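# Seat one blank on the fixture's two locating pins

## Task

Get a single blank down over both of the fixture's locating pins so it rests level on the support pads, while the second blank stays clear of the fixture.

## Robot and tools

Robot: two UR-style arms. left_arm carries a two-finger gripper (Robotiq 2F-85 type); right_arm carries a magnet gripper. Each arm reports and is commanded in its own base frame. The scene frame has its origin at table-top height midway between the arms, +z up, +x out over the table, and left_arm on the +y side. Calibrated bases: left_arm at (+0.044, +0.386, +0.013) m, right_arm at (+0.039, -0.389, +0.013) m, both nearly unrotated with z up. Fixed cameras and the table use the scene frame. Wrist cameras: cam_left_wrist and cam_right_wrist, each 896x504.

The row (16 numbers, each from -1 to 1, one list that covers both arms): left_arm dx, dy, dz, rx, ry, rz, left_gripper position, force_limit, speed, then right_arm dx, dy, dz, rx, ry, rz, right_tool magnet. Pose numbers are offsets, not poses. They are measured from that arm's Hand target at the moment the action or move begins, along that arm's base axes. 1.0 equals 0.6 m for dx/dy/dz and 180 degrees for rx/ry/rz. The three rotation numbers form a single rotation vector, turning about the Hand target's position. Every row is counted from the same start and does not add onto the row before. Sending the same offset in a new call moves the arm again. All six pose numbers at 0 re-command the current Hand target. Gripper numbers are absolute settings, not offsets. position: +1 is fully open (85 mm), about -0.8 is where the pads touch, and -1 closes until the fingers are stopped. force_limit and speed both start at +1. Speed runs from about 20 mm/s at -1 to 150 mm/s at +1. Magnet: 1 is on and 0 is off; it takes about 0.1 s and stays at the last value sent. A 0 in a gripper or magnet slot is a real command, so repeat the previous values to keep them unchanged.

Tools:
- execute_actions(actions, cameras): each action is a table of up to 15 rows, one row per 1/30 s step. If the table is short, its last row is held for the rest of the 15 steps, so one action lasts 0.5 s. An empty list returns the full state.
- move(target, speed, blend, stop_force, zero, blocking, cameras): follows a straight path to one row, or to a list of up to 15 rows. Every row in the list is an offset from the same starting Hand targets. speed is in m/s, from 0.002 to 0.5, default 0.25; rotation is limited to twice that value in rad/s. blend is in metres and rounds the corners of a list. stop_force is 3 to 40 N, one value for both arms; when it is reached the arm's path ends and it backs off slightly. zero=true re-zeroes the wrist sensor first. blocking=false returns early and cannot be used together with stop_force. The whole move is capped at 10 s. Paths do not avoid obstacles or the other arm.
- wait(seconds 0–10), stop(), zoom_image(camera, region [x0,y0,x1,y1], max 504x504 px), zero_wrist_force(arm), read_manual (licence texts only), finished_scene(scene). The last one ends the scene and cannot be undone.

Results: end_effector_position in metres and quat_wxyz, both in the arm's base frame; these can be off by a few centimetres. Hand target is the last commanded pose after clipping, and the next offsets count from it. The controller clips each step's command to within 150 mm and 16 degrees of the measured pose, so the arm may settle short of its target. To close that gap, send the missing distance as an offset. For left_arm the reported position is the point between the closed pads; the fingertips reach 6–19 mm beyond it. For right_arm it is the centre of the magnet's face, with the face's z axis pointing out. object_status: 0 moving, 1 blocked while opening, 2 blocked while closing (a grip), 3 reached the commanded opening. position_measured is in counts: 3 open, 78≈60 mm, 130≈40 mm, 180≈20 mm, 230 pads together. Magnet lines: magnet_out, magnet_back, and part_present (1 means steel that covers the middle of the face is within about 2.5 mm). Wrist force and torque are given in the tool's own axes. The move line reports the outcome: done, off_target, moving, held or fault, plus limits such as paced or held.

Magnet: it holds about 120 N on flat steel that covers the 31 mm metal centre. The pull falls off quickly with distance. Light parts can jump up from about 10 mm, so it can be switched on just above a part. Stop just short of touching; pressing about 1 mm past contact can fault the arm.

Avoid the following. Net force of roughly 150 N, or joint torque above the limits (wrist joints 26.3 N m), stops the arm for 10 s. Do not hit fast or push past a firm contact. Do not squeeze hard on a part that is still resting on something. Do not release a part while it is moving. Do not drop anything, and nothing may leave the table. Never let the arms press against each other. Keep paths away from an arm's own base. Do not hold loads outstretched for long, because motors heat up: a hot line appears at 70 °C and the arm brakes at 85 °C. The task must still be met after the robot lets go.

Each tool is called after ">>>" as a command line: name --argument value for each argument, lists and objects as JSON in quotes; but a table of rows of numbers goes row by row, as --pt "numbers of a row", without its own name.

## Session

>>> execute_actions --actions '[]'

Scene clock: 0.00 s.
left_arm: end_effector_position=(+0.2958, +0.4978, +0.3319) position_measured=3 object_status=3 end_effector_quat_wxyz=(-0.106, +0.149, +0.983, -0.021) | right_arm: end_effector_position=(+0.4243, -0.0191, +0.3698) magnet_out=0 magnet_back=1 part_present=0 end_effector_quat_wxyz=(-0.446, +0.886, -0.026, +0.125)
Joint positions: left_arm=[0.739 -1.316 1.251 -1.336 -1.433 1.028] | right_arm=[-0.762 -1.764 1.874 -1.114 -0.744 -0.957]
Joint velocities: within noise
Joint torques (N m): no reading
Motor temperatures (°C): left_arm=[30 24 27 29 37 30] | right_arm=[34 31 29 43 31 38]
Wrist force (N): no reading
Wrist torque (N m): no reading
Wrist force, peak (N): no reading
Hand target: left_arm +0.2958, +0.4978, +0.3319; -0.106, +0.149, +0.983, -0.021 | right_arm +0.4243, -0.0191, +0.3698; -0.446, +0.886, -0.026, +0.125

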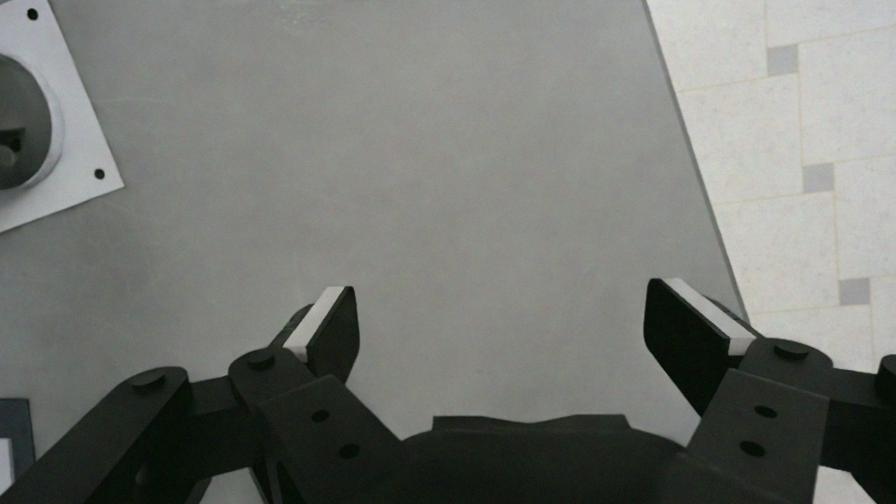

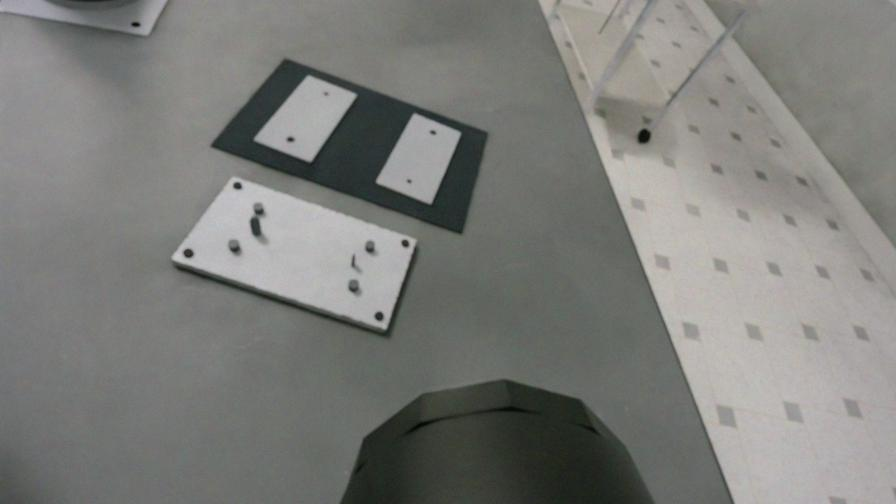

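>>> zoom_image --camera "cam_right_wrist" --region '[165, 170, 425, 345]'

>>> zoom_image --camera "cam_right_wrist" --region '[205, 55, 495, 240]'

Scaled by 1.938 from the camera's 896x504 image, which has a finer 1280x720 frame.

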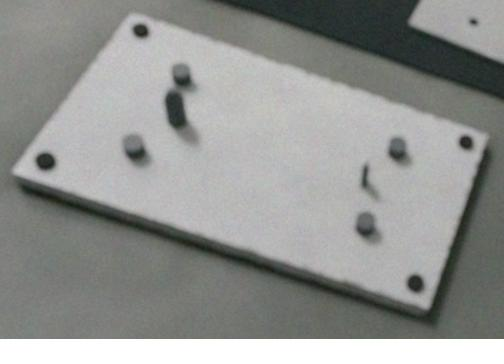

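Scaled by 1.738 from the camera's 896x504 image, which has a finer 1280x720 frame.

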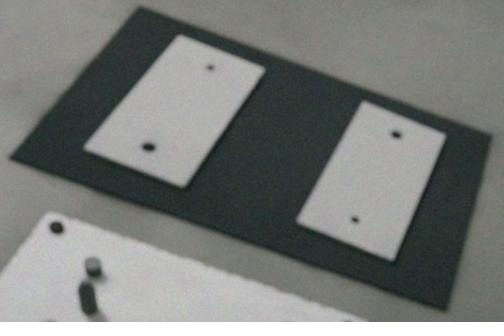

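>>> move --target '[0, 0, 0, 0, 0, 0, 1, 1, 1, -0.0570, 0.8920, -0.4163, -0.3098, -0.0986, 0.3567, 0]' --speed 0.5 --cameras '["cam_right_wrist"]'

Scene clock: 4.17 s.
left_arm: end_effector_position=(+0.2958, +0.4978, +0.3319) position_measured=3 object_status=3 end_effector_quat_wxyz=(-0.106, +0.149, +0.983, -0.021) | right_arm: end_effector_position=(+0.3901, +0.5161, +0.1201) magnet_out=0 magnet_back=1 part_present=0 end_effector_quat_wxyz=(+0.000, +0.836, +0.549, +0.000)
Joint positions: left_arm=[0.739 -1.316 1.251 -1.336 -1.433 1.028] | right_arm=[0.716 -1.065 1.648 -2.154 -1.571 -0.446]
Joint torques (N m): left_arm=[-0.94 -38.03 -25.97 -2.38 0.9 0.1] | right_arm=[7.03 -34.84 -31.9 -1.07 -1.41 1.65]
Wrist force (N): left_arm=[0.0 0.1 0.1] | right_arm=[0.2 -0.8 -0.5]
Wrist torque (N m): left_arm=[0.01 0.01 0.00] | right_arm=[0.04 -0.10 -0.22]
Wrist force, peak (N): left_arm=[-0.2 -0.2 0.2] | right_arm=[1.4 -2.1 0.6]
Hand target: left_arm +0.2958, +0.4978, +0.3319; -0.106, +0.149, +0.983, -0.021 | right_arm +0.3901, +0.5161, +0.1200; +0.000, +0.836, +0.549, +0.000
Off the commanded pose: left_arm 0.000 m, 0 deg | right_arm 0.000 m, 0 deg.
move: done
Images, in order: cam_right_wrist.

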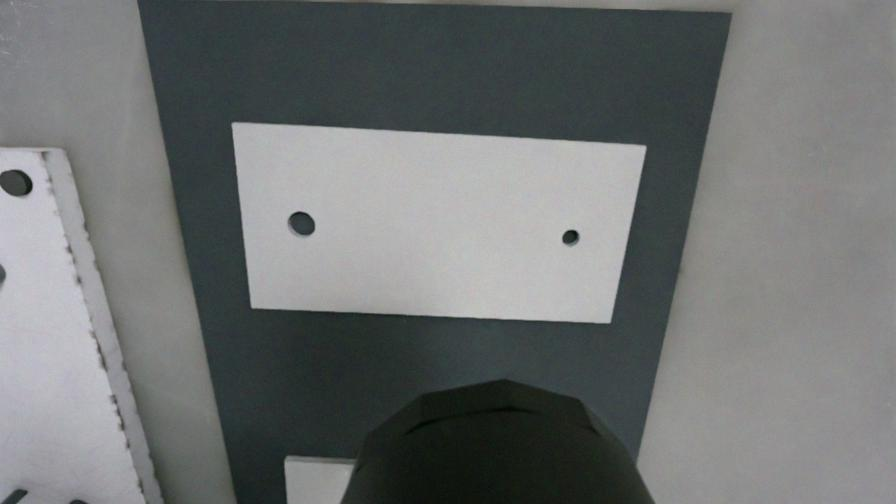

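>>> move --pt "0 0 0 0 0 0 1 1 1 0.00025 -0.00863 -0.16667 0 0 0 0" --pt "0 0 0 0 0 0 1 1 1 0.00025 -0.00863 -0.2090 0 0 0 0" --speed '[0.3, 0.1]' --blend 0.02 --cameras '["cam_right_wrist"]'

>>> move --target '[0, 0, 0, 0, 0, 0, 1, 1, 1, 0, 0, -0.0080, 0, 0, 0, 0]' --speed 0.005 --stop_force 5 --cameras '[]'

Scene clock: 7.00 s.
left_arm: end_effector_position=(+0.2958, +0.4978, +0.3319) position_measured=3 object_status=3 end_effector_quat_wxyz=(-0.106, +0.149, +0.983, -0.021) | right_arm: end_effector_position=(+0.3903, +0.5109, -0.0052) magnet_out=0 magnet_back=1 part_present=0 end_effector_quat_wxyz=(+0.000, +0.836, +0.549, +0.000)
Joint positions: left_arm=[0.739 -1.316 1.251 -1.336 -1.433 1.028] | right_arm=[0.71 -0.876 1.732 -2.426 -1.571 -0.452]
Joint torques (N m): left_arm=[-3.8 -38.55 -25.41 -2.3 1.24 0.13] | right_arm=[4 -38.9 -27.57 -4.59 1.18 0.1]
Wrist force (N): left_arm=[0.1 -0.1 0.0] | right_arm=[0.4 -1.0 -0.3]
Wrist torque (N m): left_arm=[-0.01 -0.02 0.00] | right_arm=[0.06 -0.08 -0.27]
Wrist force, peak (N): left_arm=[-0.1 -0.1 0.3] | right_arm=[0.6 -1.1 -2.2]
Hand target: left_arm +0.2958, +0.4978, +0.3319; -0.106, +0.149, +0.983, -0.021 | right_arm +0.3903, +0.5109, -0.0054; +0.000, +0.836, +0.549, +0.000
Off the commanded pose: left_arm 0.000 m, 0 deg | right_arm 0.000 m, 0 deg.
move: done; blend cut to 0.0127 m at target 1
Images, in order: cam_right_wrist.

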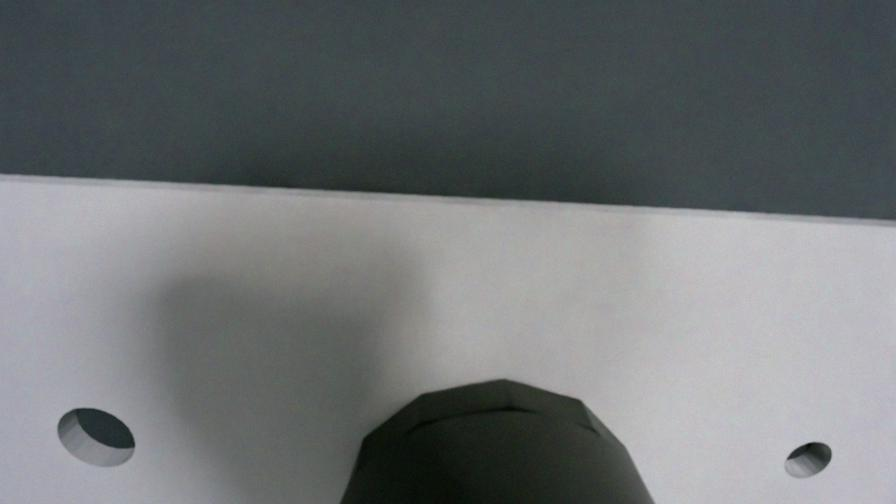

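Scene clock: 8.30 s.
left_arm: end_effector_position=(+0.2958, +0.4978, +0.3319) position_measured=3 object_status=3 end_effector_quat_wxyz=(-0.106, +0.149, +0.983, -0.021) | right_arm: end_effector_position=(+0.3904, +0.5110, -0.0063) magnet_out=0 magnet_back=1 part_present=0 end_effector_quat_wxyz=(+0.000, +0.836, +0.549, +0.000)
Joint positions: left_arm=[0.739 -1.316 1.251 -1.336 -1.433 1.028] | right_arm=[0.71 -0.874 1.732 -2.428 -1.571 -0.452]
Joint torques (N m): left_arm=[-2.5 -39.33 -26.42 -1.9 1.49 0.1] | right_arm=[3.68 -53.29 -10.38 -1.21 1.42 0.61]
Wrist force (N): left_arm=[0.0 -0.1 0.1] | right_arm=[0.2 -1.3 -1.1]
Wrist torque (N m): left_arm=[-0.02 -0.01 0.00] | right_arm=[0.03 -0.08 -0.27]
Wrist force, peak (N): left_arm=[-0.2 0.0 0.3] | right_arm=[-7.7 -3.5 -12.5]
Hand target: left_arm +0.2958, +0.4978, +0.3319; -0.106, +0.149, +0.983, -0.021 | right_arm +0.3904, +0.5110, -0.0063; +0.000, +0.836, +0.549, +0.000 (not the last commanded pose)
Off the commanded pose: left_arm 0.000 m, 0 deg | right_arm 0.004 m, 0 deg.
move: contact (right_arm)

>>> move --pt "0 0 0 0 0 0 1 1 1 0 0 0 0 0 0 1" --pt "0 0 0 0 0 0 1 1 1 0 0 0.005 0 0 0 1" --pt "0 0 0 0 0 0 1 1 1 -0.0045 -0.0584 0.1 0 0 -0.0585 1" --pt "0 0 0 0 0 0 1 1 1 -0.0378 -0.4865 0.1970 0 0 -0.4872 1" --speed '[0.05, 0.015, 0.35, 0.5]' --blend '[0, 0, 0.03, 0]' --cameras '["cam_right_wrist"]'

Scene clock: 12.03 s.
left_arm: end_effector_position=(+0.2958, +0.4978, +0.3319) position_measured=3 object_status=3 end_effector_quat_wxyz=(-0.106, +0.149, +0.983, -0.021) | right_arm: end_effector_position=(+0.3677, +0.2192, +0.1119) magnet_out=1 magnet_back=0 part_present=1 end_effector_quat_wxyz=(+0.000, +0.983, -0.183, +0.000)
Joint positions: left_arm=[0.739 -1.316 1.251 -1.336 -1.433 1.028] | right_arm=[0.221 -1.502 2.285 -2.353 -1.571 0.589]
Joint torques (N m): left_arm=[-4.17 -39.07 -26.75 -1.69 1.69 0.2] | right_arm=[-7.39 -30.23 -11.25 -1.61 1.24 1.79]
Wrist force (N): left_arm=[0.0 0.1 0.1] | right_arm=[-0.3 -0.9 3.4]
Wrist torque (N m): left_arm=[0.01 0.01 0.00] | right_arm=[-0.01 0.00 -0.22]
Wrist force, peak (N): left_arm=[-0.1 -0.3 0.3] | right_arm=[1.3 -1.5 5.2]
Hand target: left_arm +0.2958, +0.4978, +0.3319; -0.106, +0.149, +0.983, -0.021 | right_arm +0.3677, +0.2191, +0.1119; +0.000, +0.983, -0.183, +0.000
Off the commanded pose: left_arm 0.000 m, 0 deg | right_arm 0.000 m, 0 deg.
move: done
Images, in order: cam_right_wrist.

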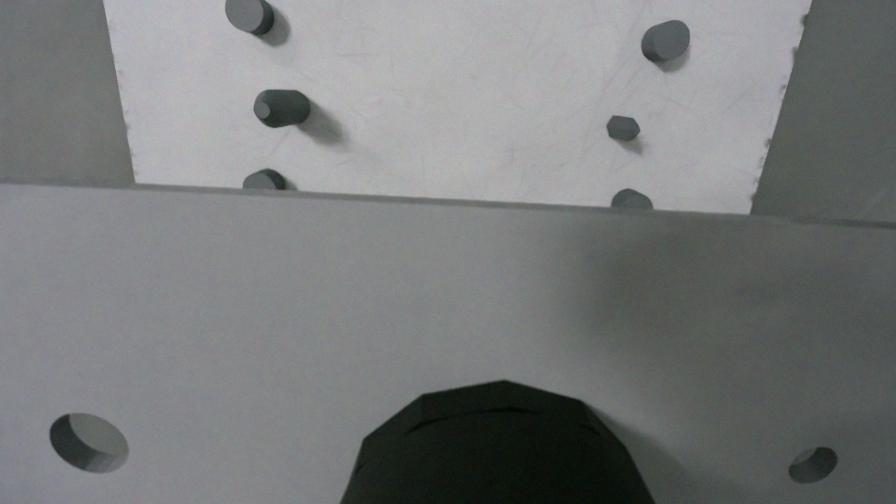

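>>> zoom_image --camera "cam_right_wrist" --region '[210, 60, 330, 180]'

>>> zoom_image --camera "cam_right_wrist" --region '[560, 60, 680, 180]'

>>> zoom_image --camera "cam_right_wrist" --region '[29, 384, 149, 504]'

>>> zoom_image --camera "cam_right_wrist" --region '[753, 384, 873, 504]'

Scaled by 4.200 from the camera's 896x504 image, which has a finer 1280x720 frame.

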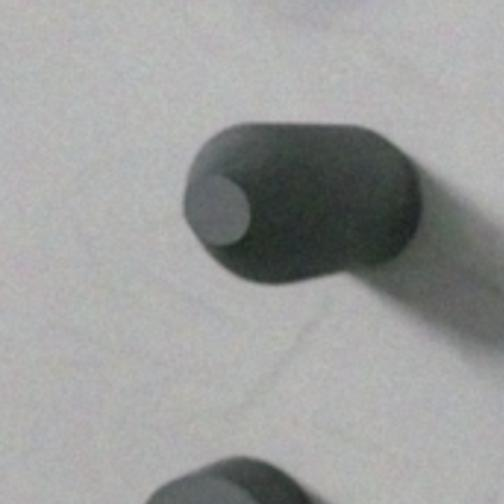

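Scaled by 4.200 from the camera's 896x504 image, which has a finer 1280x720 frame.

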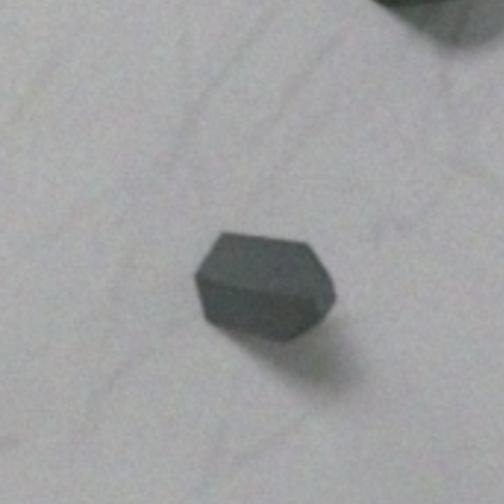

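Scaled by 4.200 from the camera's 896x504 image, which has a finer 1280x720 frame.

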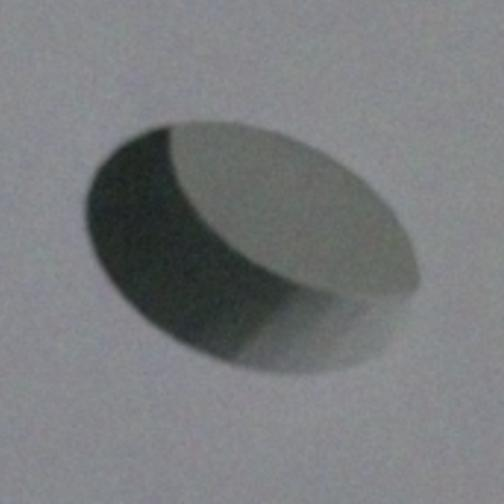

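Scaled by 4.200 from the camera's 896x504 image, which has a finer 1280x720 frame.

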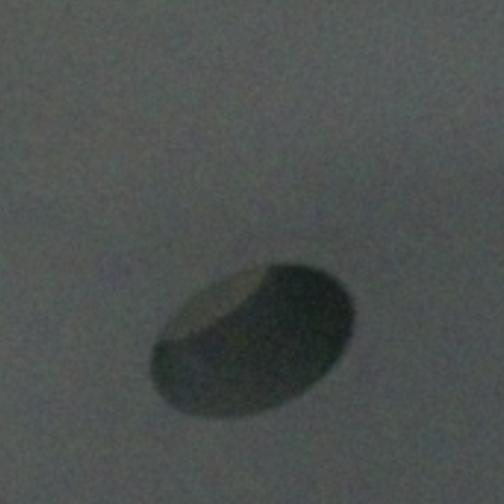

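>>> move --pt "0 0 0 0 0 0 1 1 1 0.026913 0.072523 -0.06 0 0 -0.000821 1" --pt "0 0 0 0 0 0 1 1 1 0.026913 0.072523 -0.13317 0 0 -0.000821 1" --speed '[0.25, 0.12]' --blend 0.02 --cameras '[]'

>>> move --target '[0, 0, 0, 0, 0, 0, 1, 1, 1, 0, 0, -0.0270, 0, 0, 0, 1]' --speed 0.02 --stop_force 6 --cameras '["cam_right_wrist"]'

Scene clock: 14.90 s.
left_arm: end_effector_position=(+0.2958, +0.4978, +0.3319) position_measured=3 object_status=3 end_effector_quat_wxyz=(-0.106, +0.149, +0.983, -0.021) | right_arm: end_effector_position=(+0.3838, +0.2626, +0.0321) magnet_out=1 magnet_back=0 part_present=1 end_effector_quat_wxyz=(+0.000, +0.983, -0.184, +0.000)
Joint positions: left_arm=[0.739 -1.316 1.251 -1.336 -1.433 1.028] | right_arm=[0.309 -1.236 2.253 -2.588 -1.571 0.68]
Joint torques (N m): left_arm=[-6.28 -39.22 -24.89 -1.57 1.63 0.24] | right_arm=[5.89 -23.79 -7.71 -5.23 -1.27 1.58]
Wrist force (N): left_arm=[0.0 0.0 0.0] | right_arm=[0.1 -1.4 3.6]
Wrist torque (N m): left_arm=[0.00 0.00 0.00] | right_arm=[-0.06 -0.06 -0.23]
Wrist force, peak (N): left_arm=[-0.2 0.1 0.3] | right_arm=[0.3 -1.4 4.6]
Hand target: left_arm +0.2958, +0.4978, +0.3319; -0.106, +0.149, +0.983, -0.021 | right_arm +0.3838, +0.2626, +0.0320; +0.000, +0.983, -0.184, +0.000
Off the commanded pose: left_arm 0.000 m, 0 deg | right_arm 0.000 m, 0 deg.
move: done

Scene clock: 16.67 s.
left_arm: end_effector_position=(+0.2958, +0.4978, +0.3319) position_measured=3 object_status=3 end_effector_quat_wxyz=(-0.106, +0.149, +0.983, -0.021) | right_arm: end_effector_position=(+0.3838, +0.2626, +0.0158) magnet_out=1 magnet_back=0 part_present=1 end_effector_quat_wxyz=(+0.000, +0.983, -0.184, +0.000)
Joint positions: left_arm=[0.739 -1.316 1.251 -1.336 -1.433 1.028] | right_arm=[0.309 -1.193 2.261 -2.638 -1.571 0.68]
Joint torques (N m): left_arm=[-6.65 -39.46 -25.83 -1.38 1.73 0.04] | right_arm=[7.35 -22.22 -7.66 -4.96 -1.11 1.7]
Wrist force (N): left_arm=[0.1 0.1 -0.1] | right_arm=[0.3 -1.5 2.7]
Wrist torque (N m): left_arm=[0.01 -0.02 0.00] | right_arm=[-0.05 -0.07 -0.25]
Wrist force, peak (N): left_arm=[-0.1 0.0 0.4] | right_arm=[0.1 -1.3 4.2]
Hand target: left_arm +0.2958, +0.4978, +0.3319; -0.106, +0.149, +0.983, -0.021 | right_arm +0.3838, +0.2626, +0.0158; +0.000, +0.983, -0.184, +0.000
Off the commanded pose: left_arm 0.000 m, 0 deg | right_arm 0.000 m, 0 deg.
move: done
Images, in order: cam_right_wrist.

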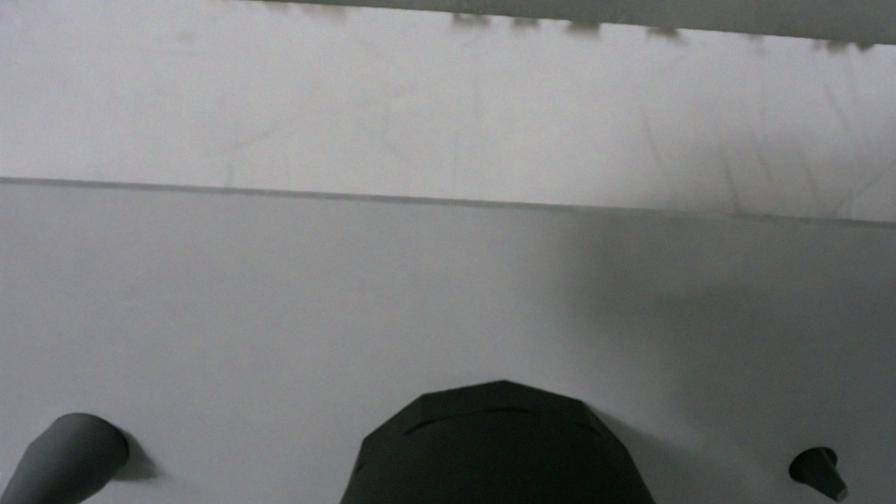

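>>> move --target '[0, 0, 0, 0, 0, 0, 1, 1, 1, 0, 0, -0.0092, 0, 0, 0, 1]' --speed 0.006 --stop_force 6 --cameras '[]'

Scene clock: 18.60 s.
left_arm: end_effector_position=(+0.2958, +0.4978, +0.3319) position_measured=3 object_status=3 end_effector_quat_wxyz=(-0.106, +0.149, +0.983, -0.021) | right_arm: end_effector_position=(+0.3838, +0.2626, +0.0132) magnet_out=1 magnet_back=0 part_present=1 end_effector_quat_wxyz=(+0.000, +0.983, -0.184, +0.000)
Joint positions: left_arm=[0.739 -1.316 1.251 -1.336 -1.433 1.028] | right_arm=[0.309 -1.186 2.261 -2.646 -1.571 0.68]
Joint torques (N m): left_arm=[-7.44 -39.6 -25.53 -1.44 1.28 0.02] | right_arm=[2.12 -36.66 -21.68 -1.26 1.72 1.63]
Wrist force (N): left_arm=[0.0 0.0 -0.1] | right_arm=[0.1 1.0 -3.1]
Wrist torque (N m): left_arm=[0.00 0.01 0.00] | right_arm=[0.19 0.19 -0.33]
Wrist force, peak (N): left_arm=[-0.2 0.0 -0.3] | right_arm=[-11.8 13.4 -31.9]
Hand target: left_arm +0.2958, +0.4978, +0.3319; -0.106, +0.149, +0.983, -0.021 | right_arm +0.3838, +0.2626, +0.0132; +0.000, +0.983, -0.184, +0.000 (not the last commanded pose)
Off the commanded pose: left_arm 0.000 m, 0 deg | right_arm 0.003 m, 0 deg.
move: contact (right_arm)

>>> execute_actions --actions '[[[0, 0, 0, 0, 0, 0, 1, 1, 1, 0, 0, 0, 0, 0, 0, 0]]]' --cameras '[]'

>>> move --pt "0 0 0 0 0 0 1 1 1 0 0 0.01 0 0 0 0" --pt "0 0 0 0 0 0 1 1 1 0 0 0.14 0 0 0 0" --speed '[0.04, 0.25]' --blend 0.003 --cameras '["cam_right_wrist"]'

Scene clock: 19.67 s.
left_arm: end_effector_position=(+0.2958, +0.4978, +0.3319) position_measured=3 object_status=3 end_effector_quat_wxyz=(-0.106, +0.149, +0.983, -0.021) | right_arm: end_effector_position=(+0.3838, +0.2626, +0.0133) magnet_out=0 magnet_back=1 part_present=0 end_effector_quat_wxyz=(+0.000, +0.983, -0.184, +0.000)
Joint positions: left_arm=[0.739 -1.316 1.251 -1.336 -1.433 1.028] | right_arm=[0.309 -1.186 2.261 -2.646 -1.571 0.68]
Joint torques (N m): left_arm=[-7.03 -40.68 -26.07 -1.07 1.51 0.12] | right_arm=[-0.99 -21.25 -22.1 -2.12 1.41 1.54]
Wrist force (N): left_arm=[-0.1 -0.1 -0.1] | right_arm=[-4.3 4.1 -13.4]
Wrist torque (N m): left_arm=[-0.01 0.01 0.00] | right_arm=[0.11 0.05 -0.29]
Wrist force, peak (N): left_arm=[0.2 0.0 -0.1] | right_arm=[-5.2 5.6 -14.5]
Hand target: left_arm +0.2958, +0.4978, +0.3319; -0.106, +0.149, +0.983, -0.021 | right_arm +0.3838, +0.2626, +0.0132; +0.000, +0.983, -0.184, +0.000
Off the commanded pose: left_arm 0.000 m, 0 deg | right_arm 0.000 m, 0 deg.

Scene clock: 20.87 s.
left_arm: end_effector_position=(+0.2958, +0.4978, +0.3319) position_measured=3 object_status=3 end_effector_quat_wxyz=(-0.106, +0.149, +0.983, -0.021) | right_arm: end_effector_position=(+0.3838, +0.2626, +0.0972) magnet_out=0 magnet_back=1 part_present=0 end_effector_quat_wxyz=(+0.000, +0.983, -0.184, +0.000)
Joint positions: left_arm=[0.739 -1.316 1.251 -1.336 -1.433 1.028] | right_arm=[0.309 -1.389 2.204 -2.385 -1.571 0.68]
Joint torques (N m): left_arm=[-8.28 -40.31 -23.33 -1.29 1.29 0.31] | right_arm=[-7.91 -33.72 -27.25 -1.13 -1.26 -1.95]
Wrist force (N): left_arm=[-0.1 0.0 0.2] | right_arm=[0.2 -1.4 -0.4]
Wrist torque (N m): left_arm=[0.00 0.02 0.00] | right_arm=[0.01 -0.08 -0.23]
Wrist force, peak (N): left_arm=[0.0 0.1 0.4] | right_arm=[-4.4 4.1 -12.4]
Hand target: left_arm +0.2958, +0.4978, +0.3319; -0.106, +0.149, +0.983, -0.021 | right_arm +0.3838, +0.2626, +0.0972; +0.000, +0.983, -0.184, +0.000
Off the commanded pose: left_arm 0.000 m, 0 deg | right_arm 0.000 m, 0 deg.
move: done
Images, in order: cam_right_wrist.

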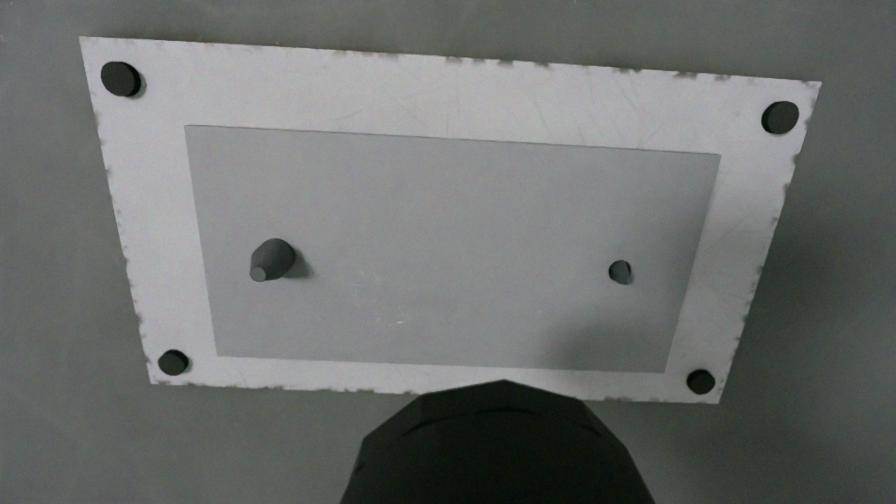

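>>> finished_scene --scene 3

The scene is finished: the task was done.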